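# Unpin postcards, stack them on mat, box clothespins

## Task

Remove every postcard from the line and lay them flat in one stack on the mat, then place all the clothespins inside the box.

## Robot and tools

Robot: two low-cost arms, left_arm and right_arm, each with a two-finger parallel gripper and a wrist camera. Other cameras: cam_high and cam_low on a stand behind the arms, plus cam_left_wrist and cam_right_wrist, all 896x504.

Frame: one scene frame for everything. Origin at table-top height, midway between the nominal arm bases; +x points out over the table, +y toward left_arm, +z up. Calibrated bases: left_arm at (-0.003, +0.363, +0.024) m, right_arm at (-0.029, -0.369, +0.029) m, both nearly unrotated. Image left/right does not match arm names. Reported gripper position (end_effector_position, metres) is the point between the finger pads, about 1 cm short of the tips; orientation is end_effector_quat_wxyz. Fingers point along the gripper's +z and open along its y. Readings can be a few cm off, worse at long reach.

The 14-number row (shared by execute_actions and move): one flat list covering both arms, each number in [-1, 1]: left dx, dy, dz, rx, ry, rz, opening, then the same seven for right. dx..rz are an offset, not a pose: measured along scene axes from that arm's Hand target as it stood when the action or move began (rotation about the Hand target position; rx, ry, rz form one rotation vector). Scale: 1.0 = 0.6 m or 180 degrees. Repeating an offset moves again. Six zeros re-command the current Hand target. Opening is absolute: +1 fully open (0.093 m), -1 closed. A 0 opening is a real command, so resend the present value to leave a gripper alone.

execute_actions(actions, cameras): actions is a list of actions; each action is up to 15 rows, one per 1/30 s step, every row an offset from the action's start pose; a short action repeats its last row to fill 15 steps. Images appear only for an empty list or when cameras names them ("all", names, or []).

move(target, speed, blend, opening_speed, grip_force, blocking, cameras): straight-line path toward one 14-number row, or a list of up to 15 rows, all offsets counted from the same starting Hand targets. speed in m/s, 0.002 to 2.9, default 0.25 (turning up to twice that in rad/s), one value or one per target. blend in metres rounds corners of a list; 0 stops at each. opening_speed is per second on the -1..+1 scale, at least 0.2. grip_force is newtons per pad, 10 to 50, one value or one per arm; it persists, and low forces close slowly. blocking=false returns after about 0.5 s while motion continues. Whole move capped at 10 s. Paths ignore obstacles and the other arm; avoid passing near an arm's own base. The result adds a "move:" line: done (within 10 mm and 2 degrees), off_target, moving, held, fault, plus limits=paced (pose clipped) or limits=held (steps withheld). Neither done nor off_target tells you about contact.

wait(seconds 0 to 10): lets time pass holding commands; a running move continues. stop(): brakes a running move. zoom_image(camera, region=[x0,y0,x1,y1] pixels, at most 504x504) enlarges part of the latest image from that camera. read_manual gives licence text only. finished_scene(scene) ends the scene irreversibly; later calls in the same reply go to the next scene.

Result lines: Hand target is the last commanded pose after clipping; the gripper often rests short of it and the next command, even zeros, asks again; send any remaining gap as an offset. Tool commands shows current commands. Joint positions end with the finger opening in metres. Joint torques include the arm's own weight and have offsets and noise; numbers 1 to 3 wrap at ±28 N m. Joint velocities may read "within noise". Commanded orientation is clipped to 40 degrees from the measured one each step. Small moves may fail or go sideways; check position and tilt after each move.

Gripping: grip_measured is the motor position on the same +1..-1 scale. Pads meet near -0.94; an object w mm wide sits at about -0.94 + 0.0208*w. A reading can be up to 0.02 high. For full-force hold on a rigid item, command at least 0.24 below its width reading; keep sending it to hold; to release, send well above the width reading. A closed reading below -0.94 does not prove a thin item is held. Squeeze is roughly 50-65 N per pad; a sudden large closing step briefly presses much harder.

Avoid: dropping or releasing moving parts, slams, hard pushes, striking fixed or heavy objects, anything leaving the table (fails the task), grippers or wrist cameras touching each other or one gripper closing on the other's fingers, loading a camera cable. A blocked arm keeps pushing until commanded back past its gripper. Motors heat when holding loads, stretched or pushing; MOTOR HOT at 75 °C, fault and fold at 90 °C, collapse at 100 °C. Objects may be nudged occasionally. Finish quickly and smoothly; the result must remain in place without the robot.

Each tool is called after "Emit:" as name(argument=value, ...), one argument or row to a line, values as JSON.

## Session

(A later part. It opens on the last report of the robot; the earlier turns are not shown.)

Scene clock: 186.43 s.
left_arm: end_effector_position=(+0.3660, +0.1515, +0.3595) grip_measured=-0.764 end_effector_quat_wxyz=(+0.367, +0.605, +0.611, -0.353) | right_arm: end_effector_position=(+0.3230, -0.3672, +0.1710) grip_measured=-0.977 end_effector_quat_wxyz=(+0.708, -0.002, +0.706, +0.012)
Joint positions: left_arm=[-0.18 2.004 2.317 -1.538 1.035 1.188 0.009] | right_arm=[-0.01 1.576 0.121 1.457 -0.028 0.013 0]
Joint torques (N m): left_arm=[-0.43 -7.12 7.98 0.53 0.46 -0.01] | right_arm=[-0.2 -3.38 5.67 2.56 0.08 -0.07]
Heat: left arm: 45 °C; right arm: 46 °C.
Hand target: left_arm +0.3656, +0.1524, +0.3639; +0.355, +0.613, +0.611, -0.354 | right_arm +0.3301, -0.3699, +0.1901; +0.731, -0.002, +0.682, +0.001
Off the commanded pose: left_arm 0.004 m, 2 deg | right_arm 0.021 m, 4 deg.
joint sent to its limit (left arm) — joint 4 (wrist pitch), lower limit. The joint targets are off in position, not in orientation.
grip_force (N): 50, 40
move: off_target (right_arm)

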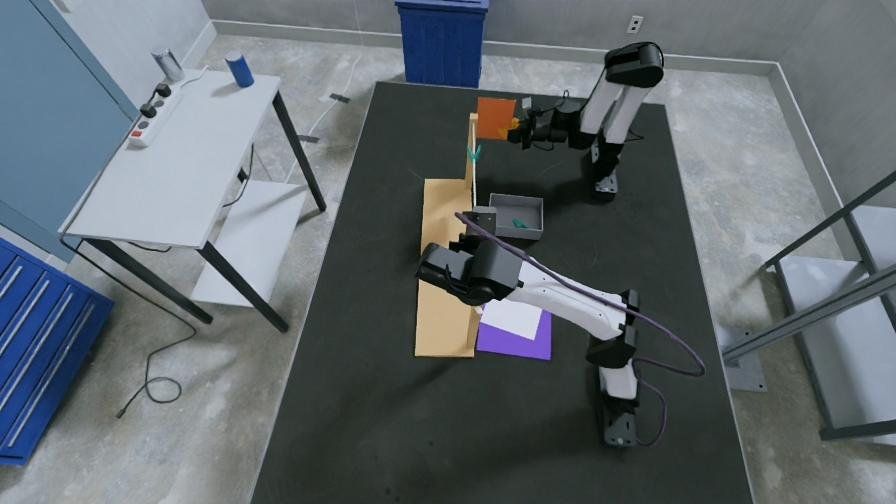

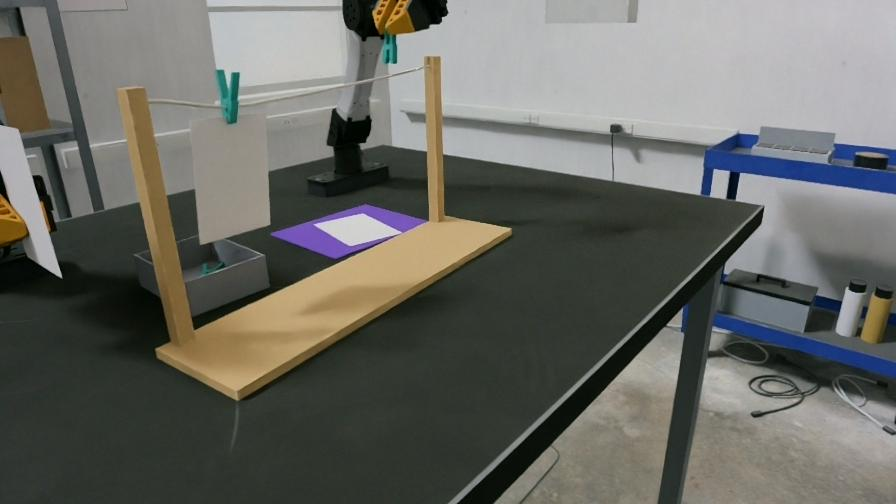

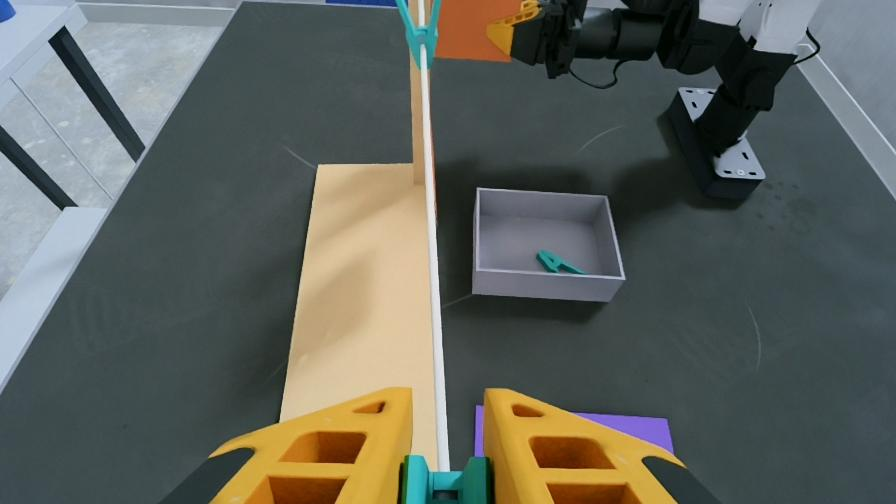

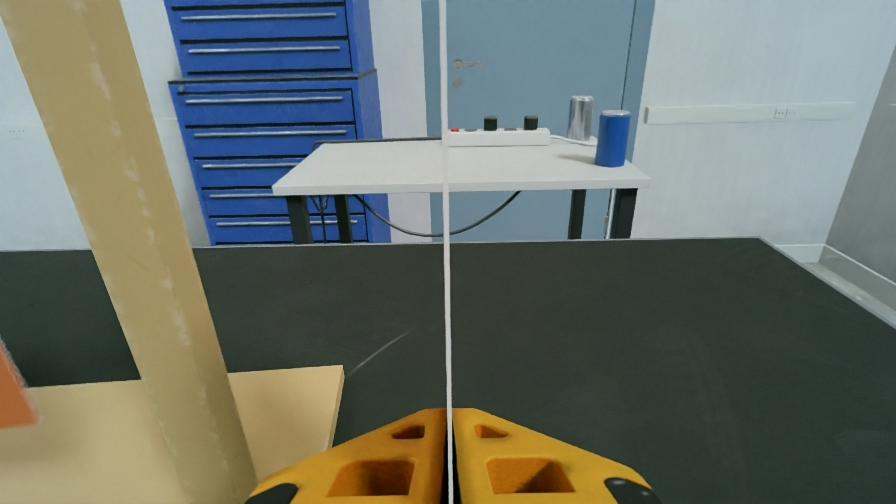

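Emit:
execute_actions(
  actions=[],
)

Scene clock: 187.33 s.
left_arm: end_effector_position=(+0.3660, +0.1515, +0.3595) grip_measured=-0.764 end_effector_quat_wxyz=(+0.367, +0.605, +0.611, -0.353) | right_arm: end_effector_position=(+0.3230, -0.3672, +0.1710) grip_measured=-0.977 end_effector_quat_wxyz=(+0.708, -0.002, +0.706, +0.012)
Joint positions: left_arm=[-0.18 2.004 2.317 -1.538 1.035 1.188 0.009] | right_arm=[-0.01 1.576 0.121 1.457 -0.028 0.013 0]
Joint velocities: within noise
Joint torques (N m): left_arm=[-0.42 -7.13 7.94 0.55 0.47 0] | right_arm=[-0.2 -3.43 5.7 2.57 0.08 -0.08]
Heat: left arm: 45 °C; right arm: 46 °C.
Hand target: left_arm +0.3656, +0.1524, +0.3639; +0.355, +0.613, +0.611, -0.354 | right_arm +0.3301, -0.3699, +0.1901; +0.731, -0.002, +0.682, +0.001
Tool commands: left_gripper/opening=-0.78 right_gripper/opening=-1.0
Off the commanded pose: left_arm 0.004 m, 2 deg | right_arm 0.021 m, 4 deg.
grip_force (N): 50, 40

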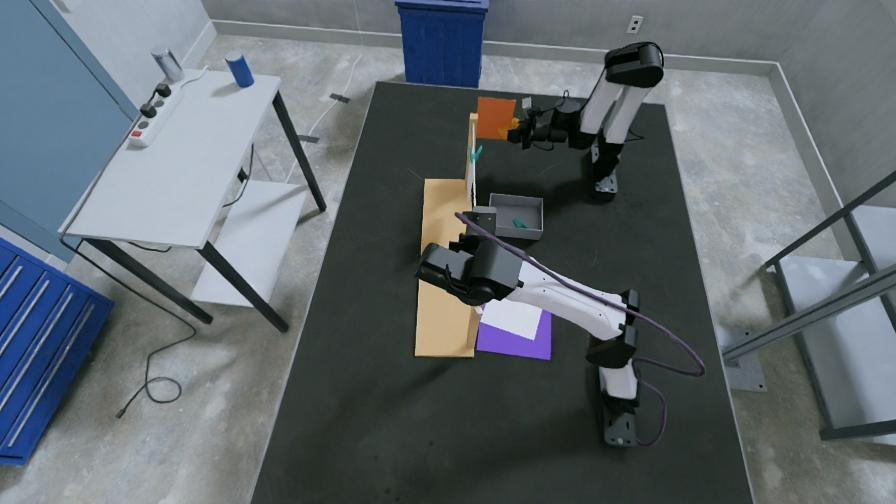

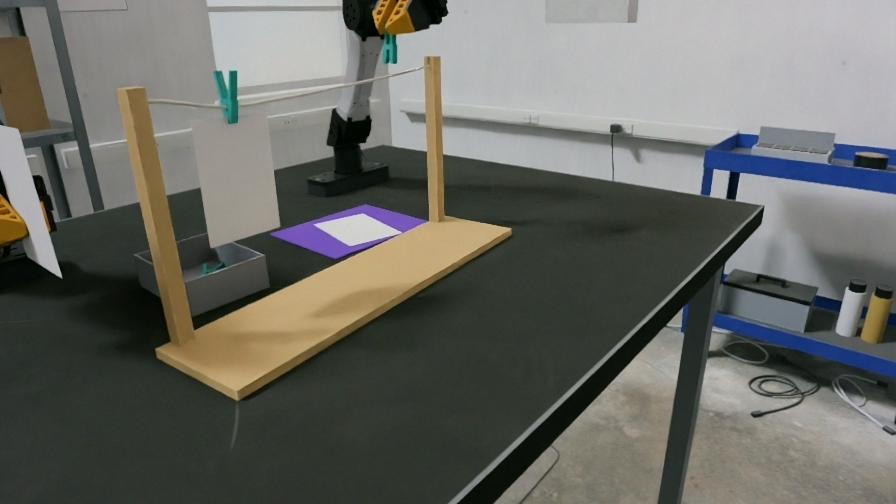

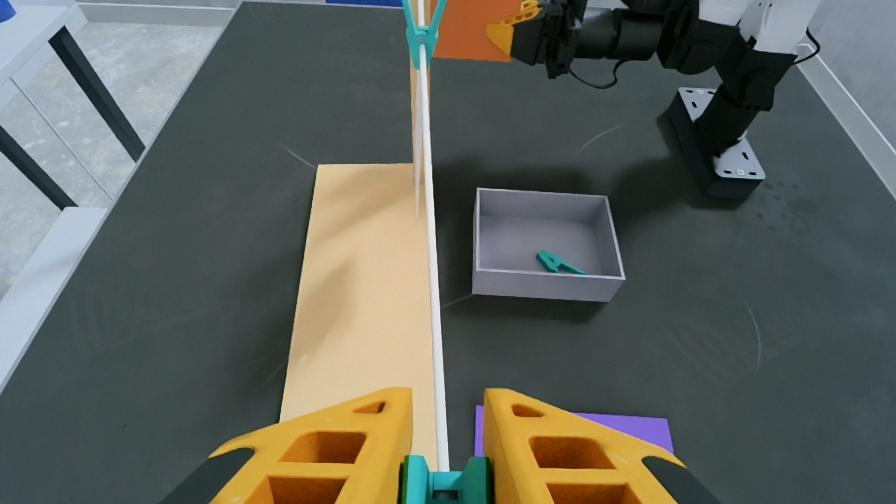

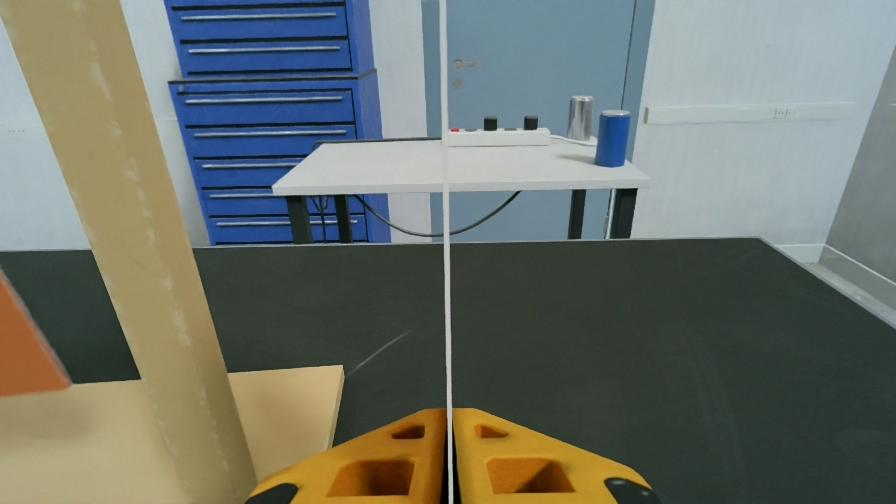

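Emit:
move(
  target=[
    [-0.184,-0.171,-0.056,0,0,0,-0.78,0,0,0,0,0,0,-1],
    [-0.184,-0.487,-0.30,0,0,0,-0.78,0,0,0,0,0,0,-1],
  ],
  blend=[0.04,0],
  speed=0.22,
  cameras=["cam_high","cam_left_wrist","cam_low"],
)

Scene clock: 190.70 s.
left_arm: end_effector_position=(+0.2398, -0.1227, +0.1580) grip_measured=-0.764 end_effector_quat_wxyz=(+0.306, +0.619, +0.634, -0.350) | right_arm: end_effector_position=(+0.3230, -0.3672, +0.1710) grip_measured=-0.977 end_effector_quat_wxyz=(+0.708, -0.002, +0.706, +0.012)
Joint positions: left_arm=[-0.953 2.009 1.47 -0.188 0.542 0.351 0.009] | right_arm=[-0.01 1.576 0.121 1.457 -0.028 0.013 0]
Joint torques (N m): left_arm=[-0.34 -8.43 10.09 2.33 0.09 -0.03] | right_arm=[-0.18 -3.43 5.67 2.57 0.07 -0.08]
Heat: left arm: 45 °C; right arm: 45 °C.
Hand target: left_arm +0.2552, -0.1398, +0.1839; +0.355, +0.613, +0.611, -0.354 | right_arm +0.3301, -0.3699, +0.1901; +0.731, -0.002, +0.682, +0.001
Off the commanded pose: left_arm 0.035 m, 6 deg | right_arm 0.021 m, 4 deg.
grip_force (N): 50, 40
move: off_target (left_arm, right_arm)
Images, in order (width x height): cam_high 896x504, cam_low 896x504, cam_left_wrist 896x504.

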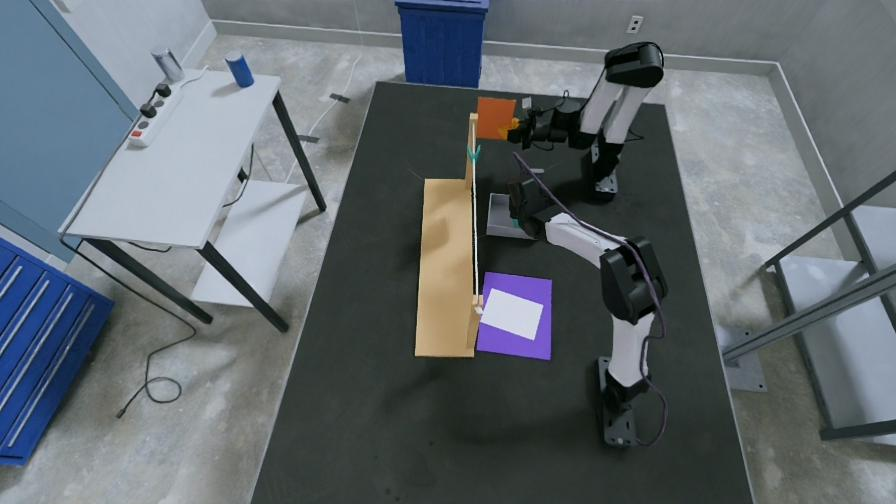

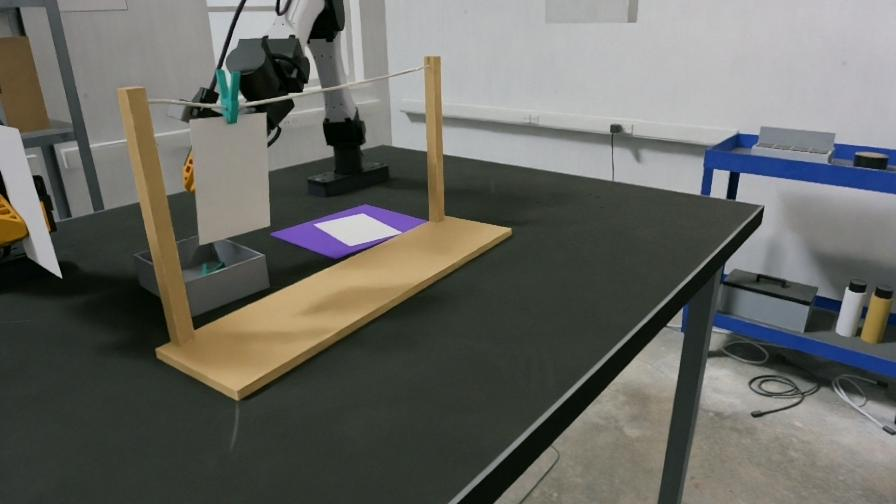

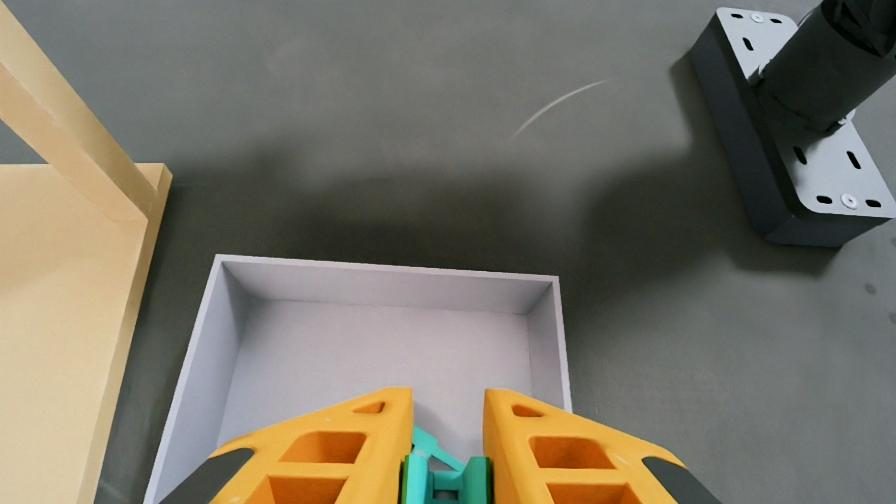

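Emit:
move(
  target=[
    [0.017,-0.045,0,0,0,0,-0.78,0,0,0,0,0,0,-1],
    [0.017,-0.045,-0.14,0,0,0,-0.78,0,0,0,0,0,0,-1],
  ],
  blend=[0.01,0],
  speed=0.15,
  cameras=["cam_high","cam_left_wrist","cam_low"],
)

Scene clock: 192.63 s.
left_arm: end_effector_position=(+0.2663, -0.1561, +0.0925) grip_measured=-0.764 end_effector_quat_wxyz=(+0.327, +0.613, +0.628, -0.349) | right_arm: end_effector_position=(+0.3230, -0.3672, +0.1710) grip_measured=-0.977 end_effector_quat_wxyz=(+0.708, -0.002, +0.706, +0.012)
Joint positions: left_arm=[-0.953 2.239 1.526 0.035 0.529 0.342 0.009] | right_arm=[-0.01 1.576 0.121 1.457 -0.028 0.013 0]
Joint torques (N m): left_arm=[-1.01 -9.99 5.45 2.43 0.07 -0.02] | right_arm=[-0.17 -3.37 5.65 2.58 0.08 -0.07]
Heat: left arm: 45 °C; right arm: 44 °C.
Hand target: left_arm +0.2654, -0.1668, +0.0999; +0.355, +0.613, +0.611, -0.354 | right_arm +0.3301, -0.3699, +0.1901; +0.731, -0.002, +0.682, +0.001
Off the commanded pose: left_arm 0.013 m, 4 deg | right_arm 0.021 m, 4 deg.
grip_force (N): 50, 40
move: off_target (left_arm, right_arm)
Images, in order (width x height): cam_high 896x504, cam_low 896x504, cam_left_wrist 896x504.

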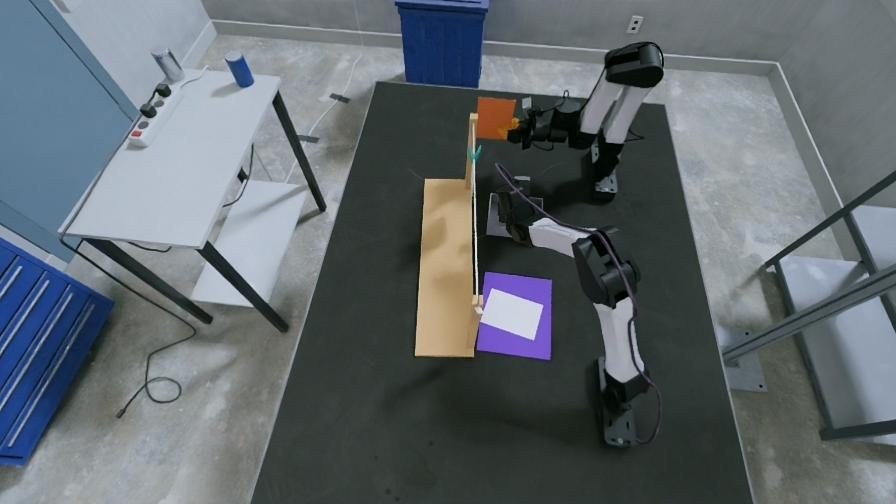

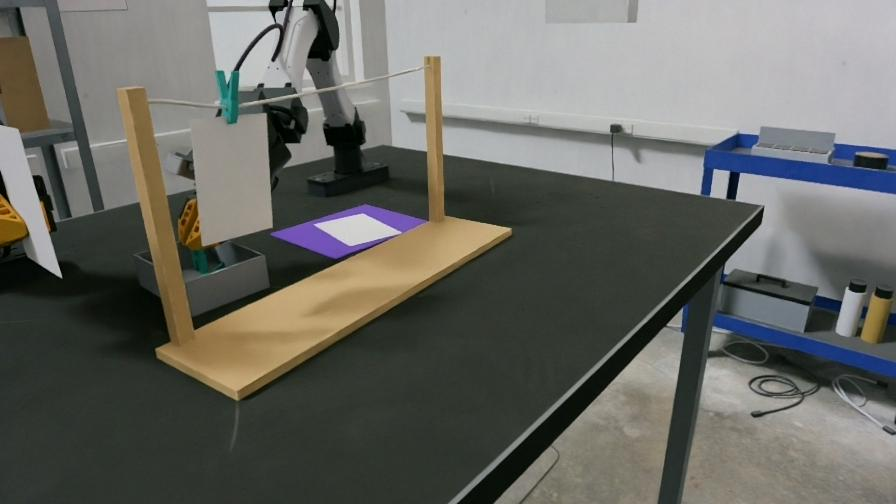

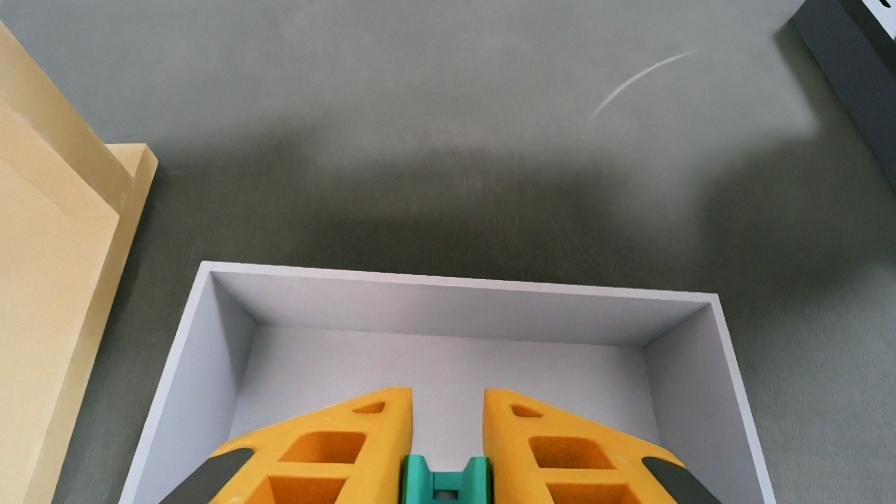

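Emit:
move(
  target=[0,0,-0.055,0,0,0,-0.78,0,0,0,0,0,0,-1],
  speed=0.12,
)

Emit:
move(
  target=[0,0,0,0,0,0,0.3,0,0,0,0,0,0,-1],
  opening_speed=0.8,
  cameras=["cam_low","cam_left_wrist"],
)

Scene clock: 193.90 s.
left_arm: end_effector_position=(+0.2672, -0.1616, +0.0717) grip_measured=-0.764 end_effector_quat_wxyz=(+0.343, +0.613, +0.618, -0.352) | right_arm: end_effector_position=(+0.3230, -0.3672, +0.1710) grip_measured=-0.977 end_effector_quat_wxyz=(+0.708, -0.002, +0.706, +0.012)
Joint positions: left_arm=[-0.958 2.291 1.493 0.157 0.527 0.342 0.009] | right_arm=[-0.01 1.576 0.121 1.457 -0.028 0.013 0]
Joint torques (N m): left_arm=[-0.98 -9.22 4.77 2.3 0.07 -0.01] | right_arm=[-0.2 -3.37 5.6 2.56 0.09 -0.08]
Heat: left arm: 45 °C; right arm: 44 °C.
Hand target: left_arm +0.2654, -0.1668, +0.0669; +0.355, +0.613, +0.611, -0.354 | right_arm +0.3301, -0.3699, +0.1901; +0.731, -0.002, +0.682, +0.001
Off the commanded pose: left_arm 0.007 m, 2 deg | right_arm 0.021 m, 4 deg.
grip_force (N): 50, 40
move: off_target (right_arm)

Scene clock: 195.77 s.
left_arm: end_effector_position=(+0.2688, -0.1607, +0.0709) grip_measured=+0.298 end_effector_quat_wxyz=(+0.343, +0.612, +0.619, -0.352) | right_arm: end_effector_position=(+0.3230, -0.3672, +0.1710) grip_measured=-0.977 end_effector_quat_wxyz=(+0.708, -0.002, +0.706, +0.012)
Joint positions: left_arm=[-0.955 2.293 1.493 0.157 0.527 0.342 0.059] | right_arm=[-0.01 1.576 0.121 1.457 -0.028 0.013 0]
Joint torques (N m): left_arm=[-0.95 -9.31 4.78 2.29 0.07 -0.01] | right_arm=[-0.21 -3.43 5.64 2.56 0.08 -0.08]
Heat: left arm: 45 °C; right arm: 44 °C.
Hand target: left_arm +0.2654, -0.1668, +0.0669; +0.355, +0.613, +0.611, -0.354 | right_arm +0.3301, -0.3699, +0.1901; +0.731, -0.002, +0.682, +0.001
Off the commanded pose: left_arm 0.008 m, 2 deg | right_arm 0.021 m, 4 deg.
grip_force (N): 50, 40
move: off_target (right_arm)
Images, in order (width x height): cam_low 896x504, cam_left_wrist 896x504.

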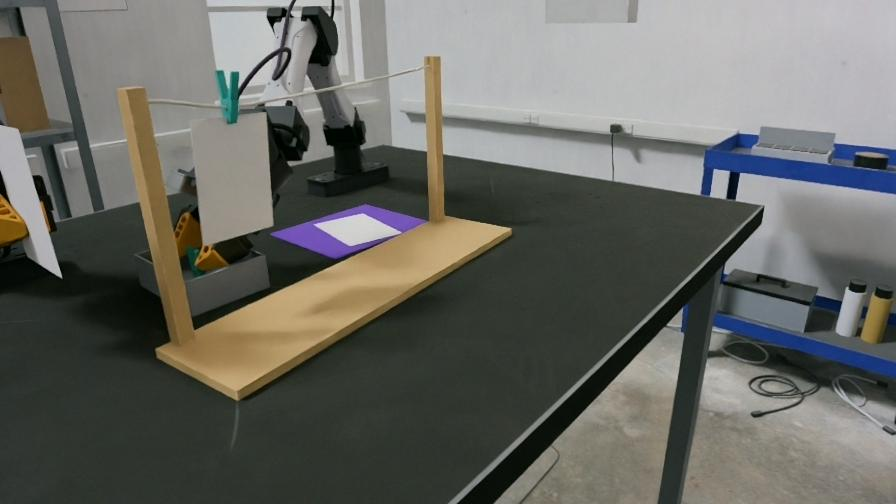

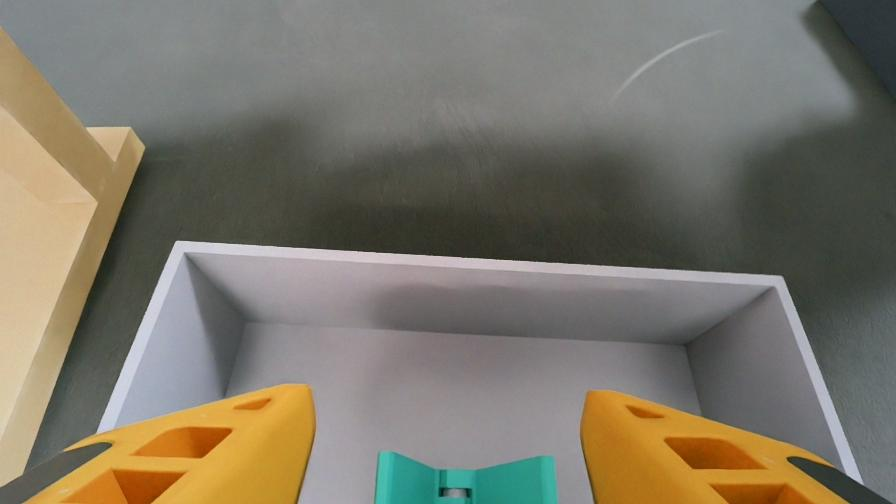

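Emit:
move(
  target=[
    [0,0.02,0.2,0,0,0,0.3,0,0,0,0,0,0,-1],
    [-0.1,0.35,0.3,0.1,0.1,0.18,0.3,0,0,0,0,0,0,-1],
    [-0.192,0.795,0.238,0.26,0.261,0.45,-1,0,0,0,0,0,0,-1],
  ],
  blend=[0.03,0.05,0],
  speed=0.3,
  cameras=["cam_high","cam_low"],
)

Scene clock: 201.10 s.
left_arm: end_effector_position=(+0.1577, +0.3039, +0.2097) grip_measured=-0.978 end_effector_quat_wxyz=(+0.038, -0.002, +0.999, -0.023) | right_arm: end_effector_position=(+0.3230, -0.3672, +0.1710) grip_measured=-0.977 end_effector_quat_wxyz=(+0.708, -0.002, +0.706, +0.012)
Joint positions: left_arm=[-0.344 1.136 1.193 -1.541 0.018 -0.344 0] | right_arm=[-0.01 1.576 0.121 1.457 -0.028 0.013 0]
Joint torques (N m): left_arm=[0.16 -2.73 4.38 0.24 -0.17 0.24] | right_arm=[-0.2 -3.4 5.67 2.55 0.08 -0.08]
Heat: left arm: 44 °C; right arm: 44 °C.
Hand target: left_arm +0.1502, +0.3102, +0.2097; +0.000, +0.000, +1.000, +0.000 | right_arm +0.3301, -0.3699, +0.1901; +0.731, -0.002, +0.682, +0.001
Off the commanded pose: left_arm 0.010 m, 5 deg | right_arm 0.021 m, 4 deg.
joint sent to its limit (left arm) — joint 4 (wrist pitch), lower limit. The joint targets are off in position and orientation.
grip_force (N): 50, 40
move: off_target (left_arm, right_arm); target 3's new opening was sent with left_arm's hand 0.010 m and 5 deg from that target
Images, in order (width x height): cam_high 896x504, cam_low 896x504.

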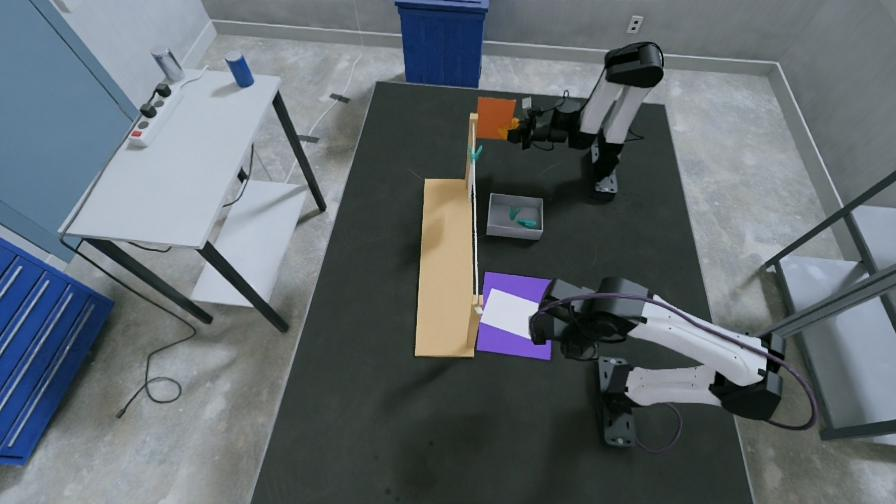

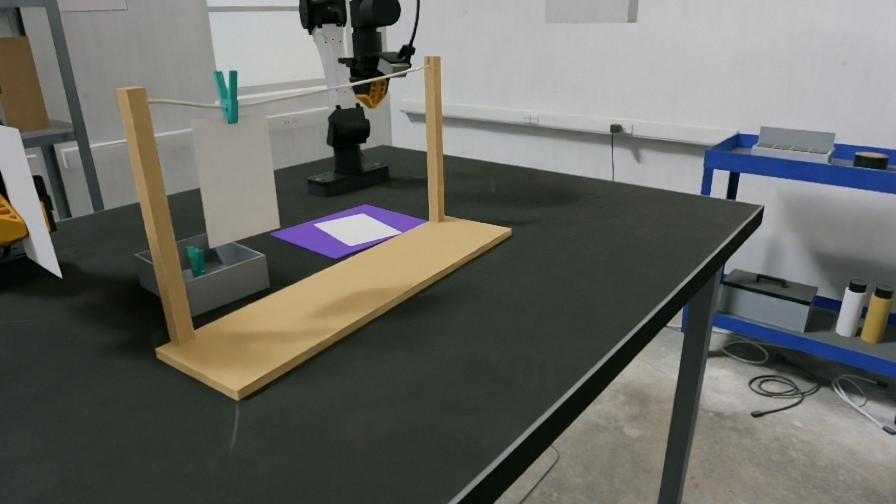

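Emit:
move(
  target=[
    [0,0,0,0,0,0,-1,-0.217,0.083,0.05,0,0,0.2,-1],
    [0,0,0,0,0,0,-1,-0.183,0.417,0.067,0,0,0.43,-1],
    [0,0,0,0,0,0,-1,-0.133,0.583,0.067,0,0,0.43,-1],
  ],
  blend=[0.03,0.03,0],
  speed=0.22,
  cameras=["cam_high","cam_low","cam_right_wrist"],
)

Scene clock: 205.87 s.
left_arm: end_effector_position=(+0.1577, +0.3039, +0.2097) grip_measured=-0.978 end_effector_quat_wxyz=(+0.038, -0.002, +0.999, -0.023) | right_arm: end_effector_position=(+0.2394, -0.0234, +0.2068) grip_measured=-0.977 end_effector_quat_wxyz=(+0.530, -0.429, +0.560, +0.471)
Joint positions: left_arm=[-0.344 1.136 1.193 -1.541 0.018 -0.344 0] | right_arm=[0.649 1.746 0.608 1.145 -0.73 0.078 0]
Joint torques (N m): left_arm=[0.2 -2.73 4.34 0.23 -0.16 0.24] | right_arm=[0.49 -6.13 7.64 2.46 0.2 -0.13]
Heat: left arm: 43 °C; right arm: 44 °C.
Hand target: left_arm +0.1502, +0.3102, +0.2097; +0.000, +0.000, +1.000, +0.000 | right_arm +0.2503, -0.0201, +0.2303; +0.570, -0.428, +0.531, +0.458
Off the commanded pose: left_arm 0.010 m, 5 deg | right_arm 0.026 m, 6 deg.
joint sent to its limit (left arm) — joint 4 (wrist pitch), lower limit. The joint targets are off in position and orientation.
grip_force (N): 50, 40
move: off_target (left_arm, right_arm)
Images, in order (width x height): cam_high 896x504, cam_low 896x504, cam_right_wrist 896x504.

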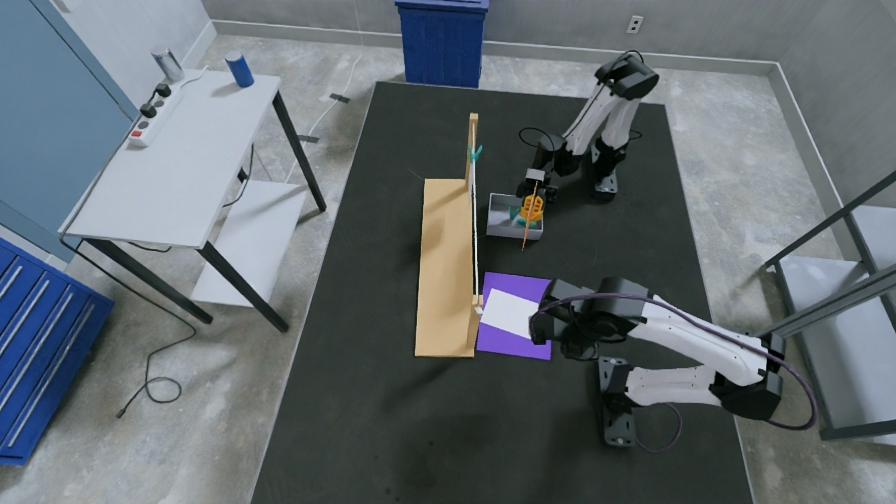

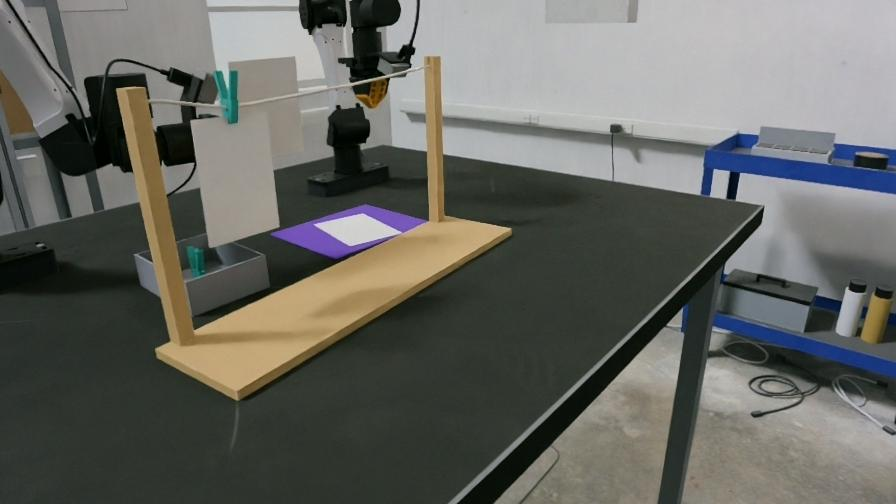

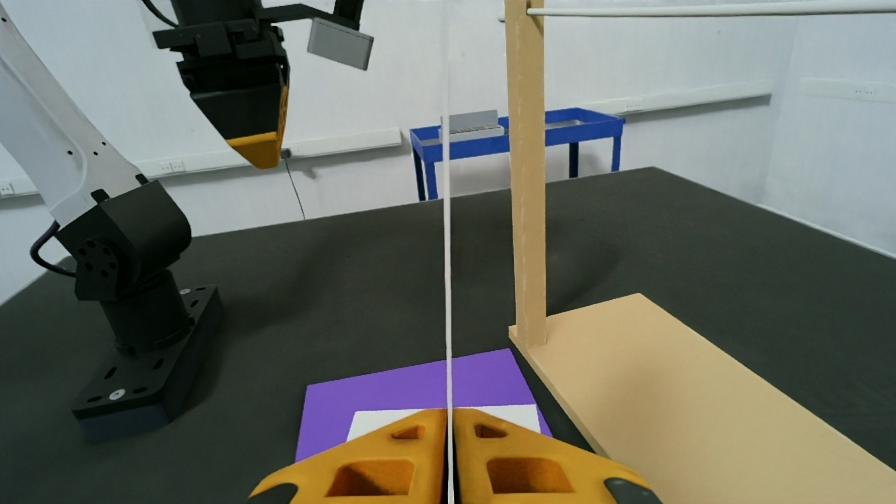

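Emit:
move(
  target=[
    [0,0,0,0,0,0,-1,0.05,0.178,0,-0.266,-0.443,0.139,-1],
    [0,0,0,0,0,0,-1,0.095,0.247,-0.1,-0.266,-0.443,0.139,-1],
  ],
  blend=[0.02,0],
  speed=0.2,
  cameras=["cam_high","cam_low","cam_right_wrist"],
)

Scene clock: 211.70 s.
left_arm: end_effector_position=(+0.1577, +0.3039, +0.2097) grip_measured=-0.978 end_effector_quat_wxyz=(+0.038, -0.002, +0.999, -0.023) | right_arm: end_effector_position=(+0.2921, +0.1131, +0.1320) grip_measured=-0.977 end_effector_quat_wxyz=(-0.418, +0.902, -0.107, +0.006)
Joint positions: left_arm=[-0.344 1.136 1.193 -1.541 0.018 -0.344 0] | right_arm=[0.861 2.183 1.684 -0.296 -0.426 -1.866 0]
Joint torques (N m): left_arm=[0.16 -2.73 4.36 0.25 -0.16 0.24] | right_arm=[0.61 -12.41 9.8 2.27 0.01 -0.08]
Heat: left arm: 43 °C; right arm: 43 °C.
Hand target: left_arm +0.1502, +0.3102, +0.2097; +0.000, +0.000, +1.000, +0.000 | right_arm +0.3073, +0.1281, +0.1703; -0.461, +0.882, -0.089, +0.045
Off the commanded pose: left_arm 0.010 m, 5 deg | right_arm 0.044 m, 7 deg.
joint sent to its limit (left arm) — joint 4 (wrist pitch), lower limit. The joint targets are off in position and orientation.
grip_force (N): 50, 40
move: off_target (left_arm, right_arm)
Images, in order (width x height): cam_high 896x504, cam_low 896x504, cam_right_wrist 896x504.

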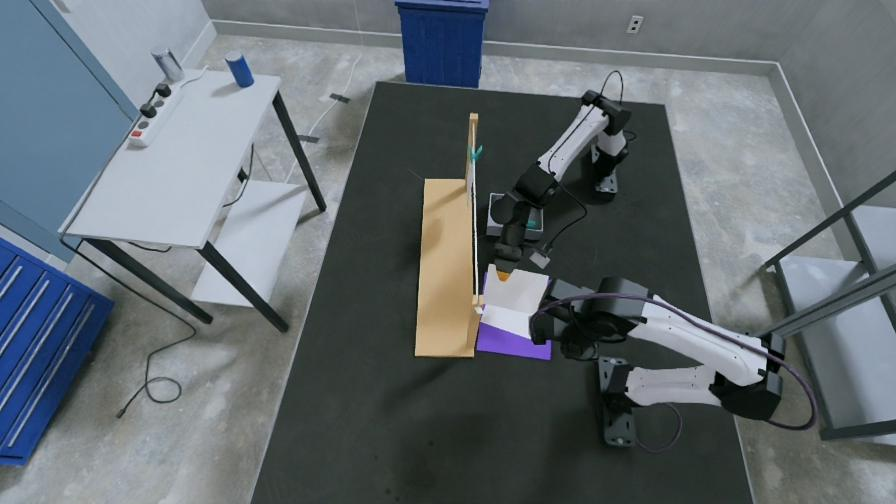

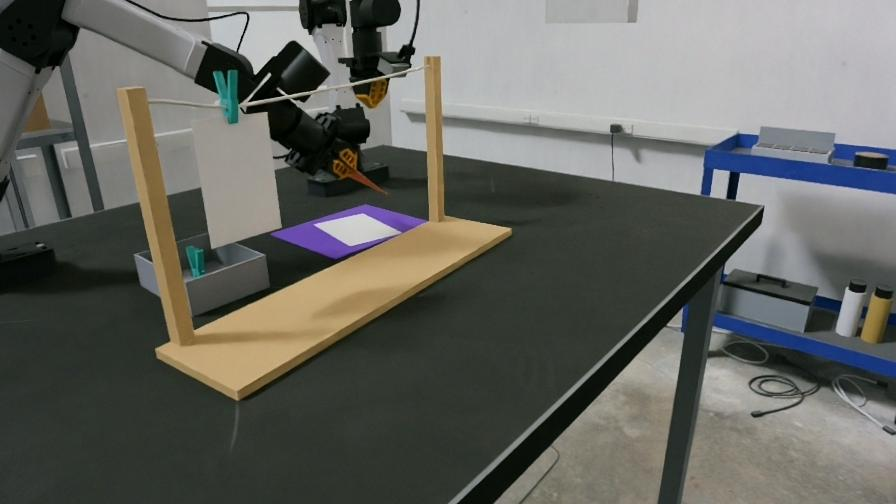

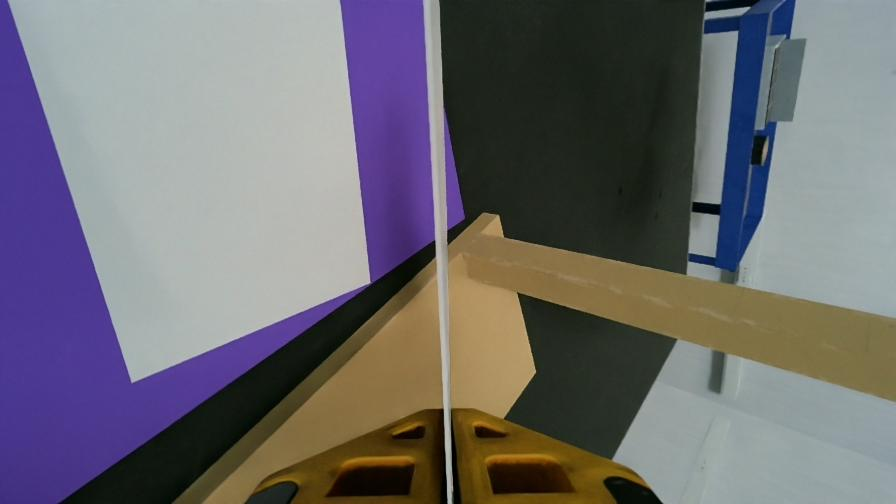

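Emit:
zoom_image(
  camera="cam_low",
  region=[120, 20, 400, 220],
)

Emit:
zoom_image(
  camera="cam_high",
  region=[430, 70, 640, 370],
)

Scaled by 1.800 from the camera's 896x504 image, which has a finer 1280x720 frame.

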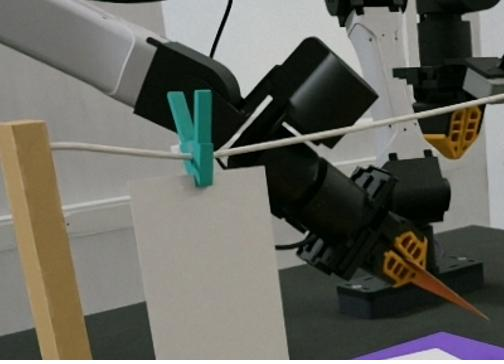

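Scaled by 1.680 from the camera's 896x504 image, which has a finer 1280x720 frame.

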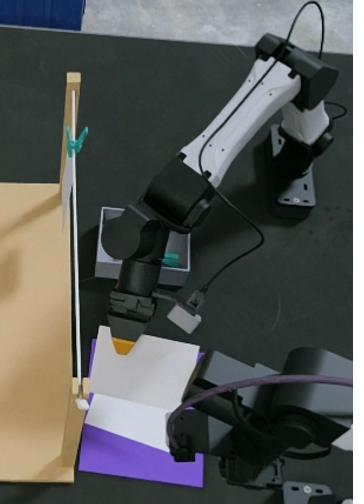

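Emit:
move(
  target=[0,0,0,0,0,0,-1,0.013,0.015,-0.13,0.08,-0.014,0,-1],
  speed=0.15,
  cameras=["cam_high","cam_low","cam_right_wrist"],
)

Scene clock: 214.13 s.
left_arm: end_effector_position=(+0.1577, +0.3039, +0.2097) grip_measured=-0.978 end_effector_quat_wxyz=(+0.038, -0.002, +0.999, -0.023) | right_arm: end_effector_position=(+0.3125, +0.1320, +0.0755) grip_measured=-0.977 end_effector_quat_wxyz=(-0.539, +0.835, -0.092, +0.052)
Joint positions: left_arm=[-0.344 1.136 1.193 -1.541 0.018 -0.344 0] | right_arm=[0.846 2.335 1.437 0.417 -0.466 -1.787 0]
Joint torques (N m): left_arm=[0.17 -2.74 4.34 0.23 -0.17 0.24] | right_arm=[-0.21 -11.38 5.19 2.69 -0.42 0.22]
Heat: left arm: 42 °C; right arm: 44 °C.
Hand target: left_arm +0.1502, +0.3102, +0.2097; +0.000, +0.000, +1.000, +0.000 | right_arm +0.3151, +0.1371, +0.0923; -0.569, +0.816, -0.084, +0.053
Off the commanded pose: left_arm 0.010 m, 5 deg | right_arm 0.018 m, 4 deg.
joint sent to its limit (left arm) — joint 4 (wrist pitch), lower limit. The joint targets are off in position and orientation.
grip_force (N): 50, 40
move: off_target (left_arm, right_arm)
Images, in order (width x height): cam_high 896x504, cam_low 896x504, cam_right_wrist 896x504.

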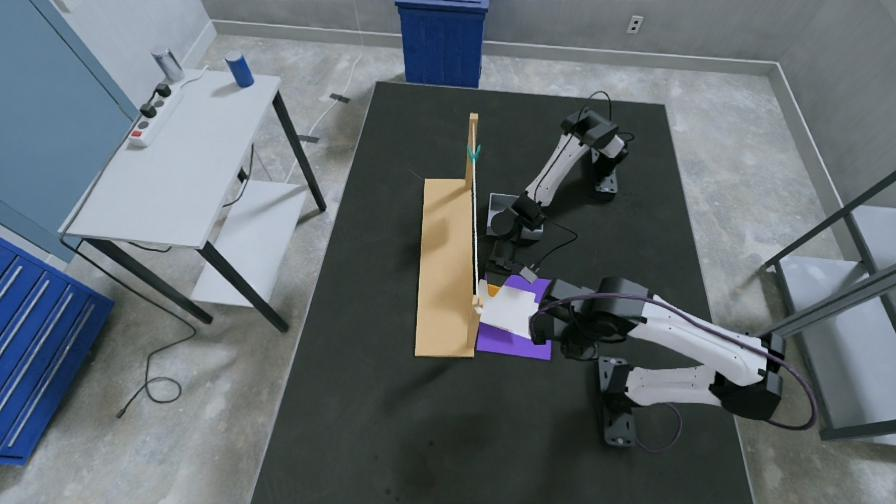

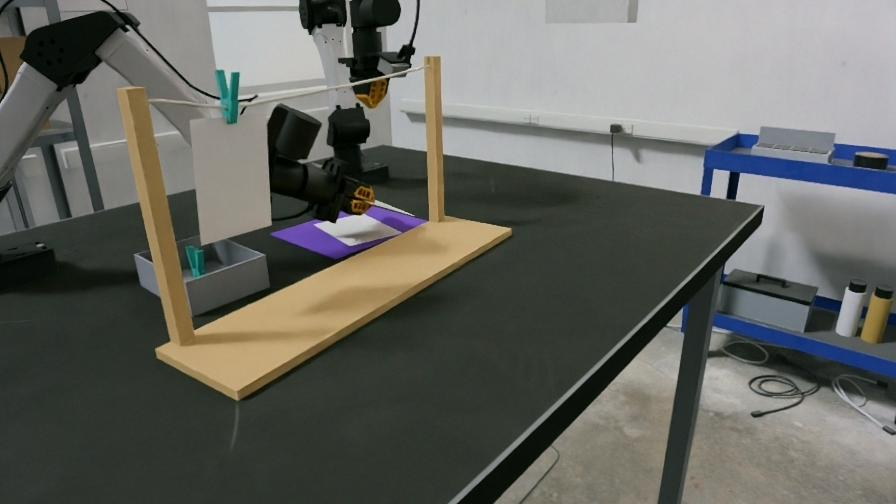

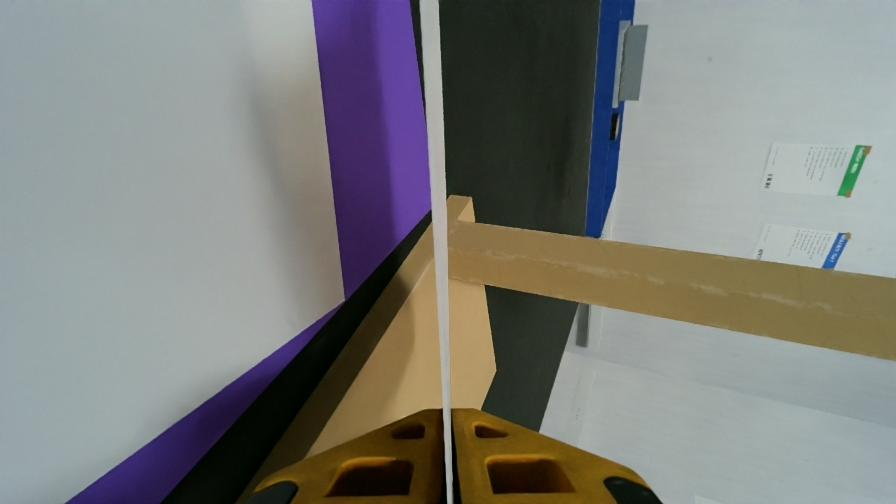

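Emit:
zoom_image(
  camera="cam_high",
  region=[460, 250, 580, 370],
)

Scaled by 4.200 from the camera's 896x504 image, which has a finer 1280x720 frame.

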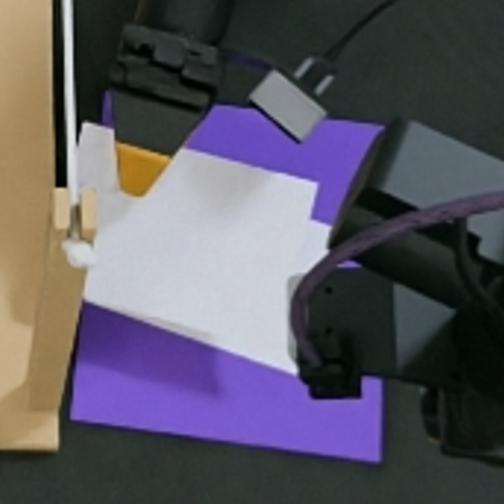

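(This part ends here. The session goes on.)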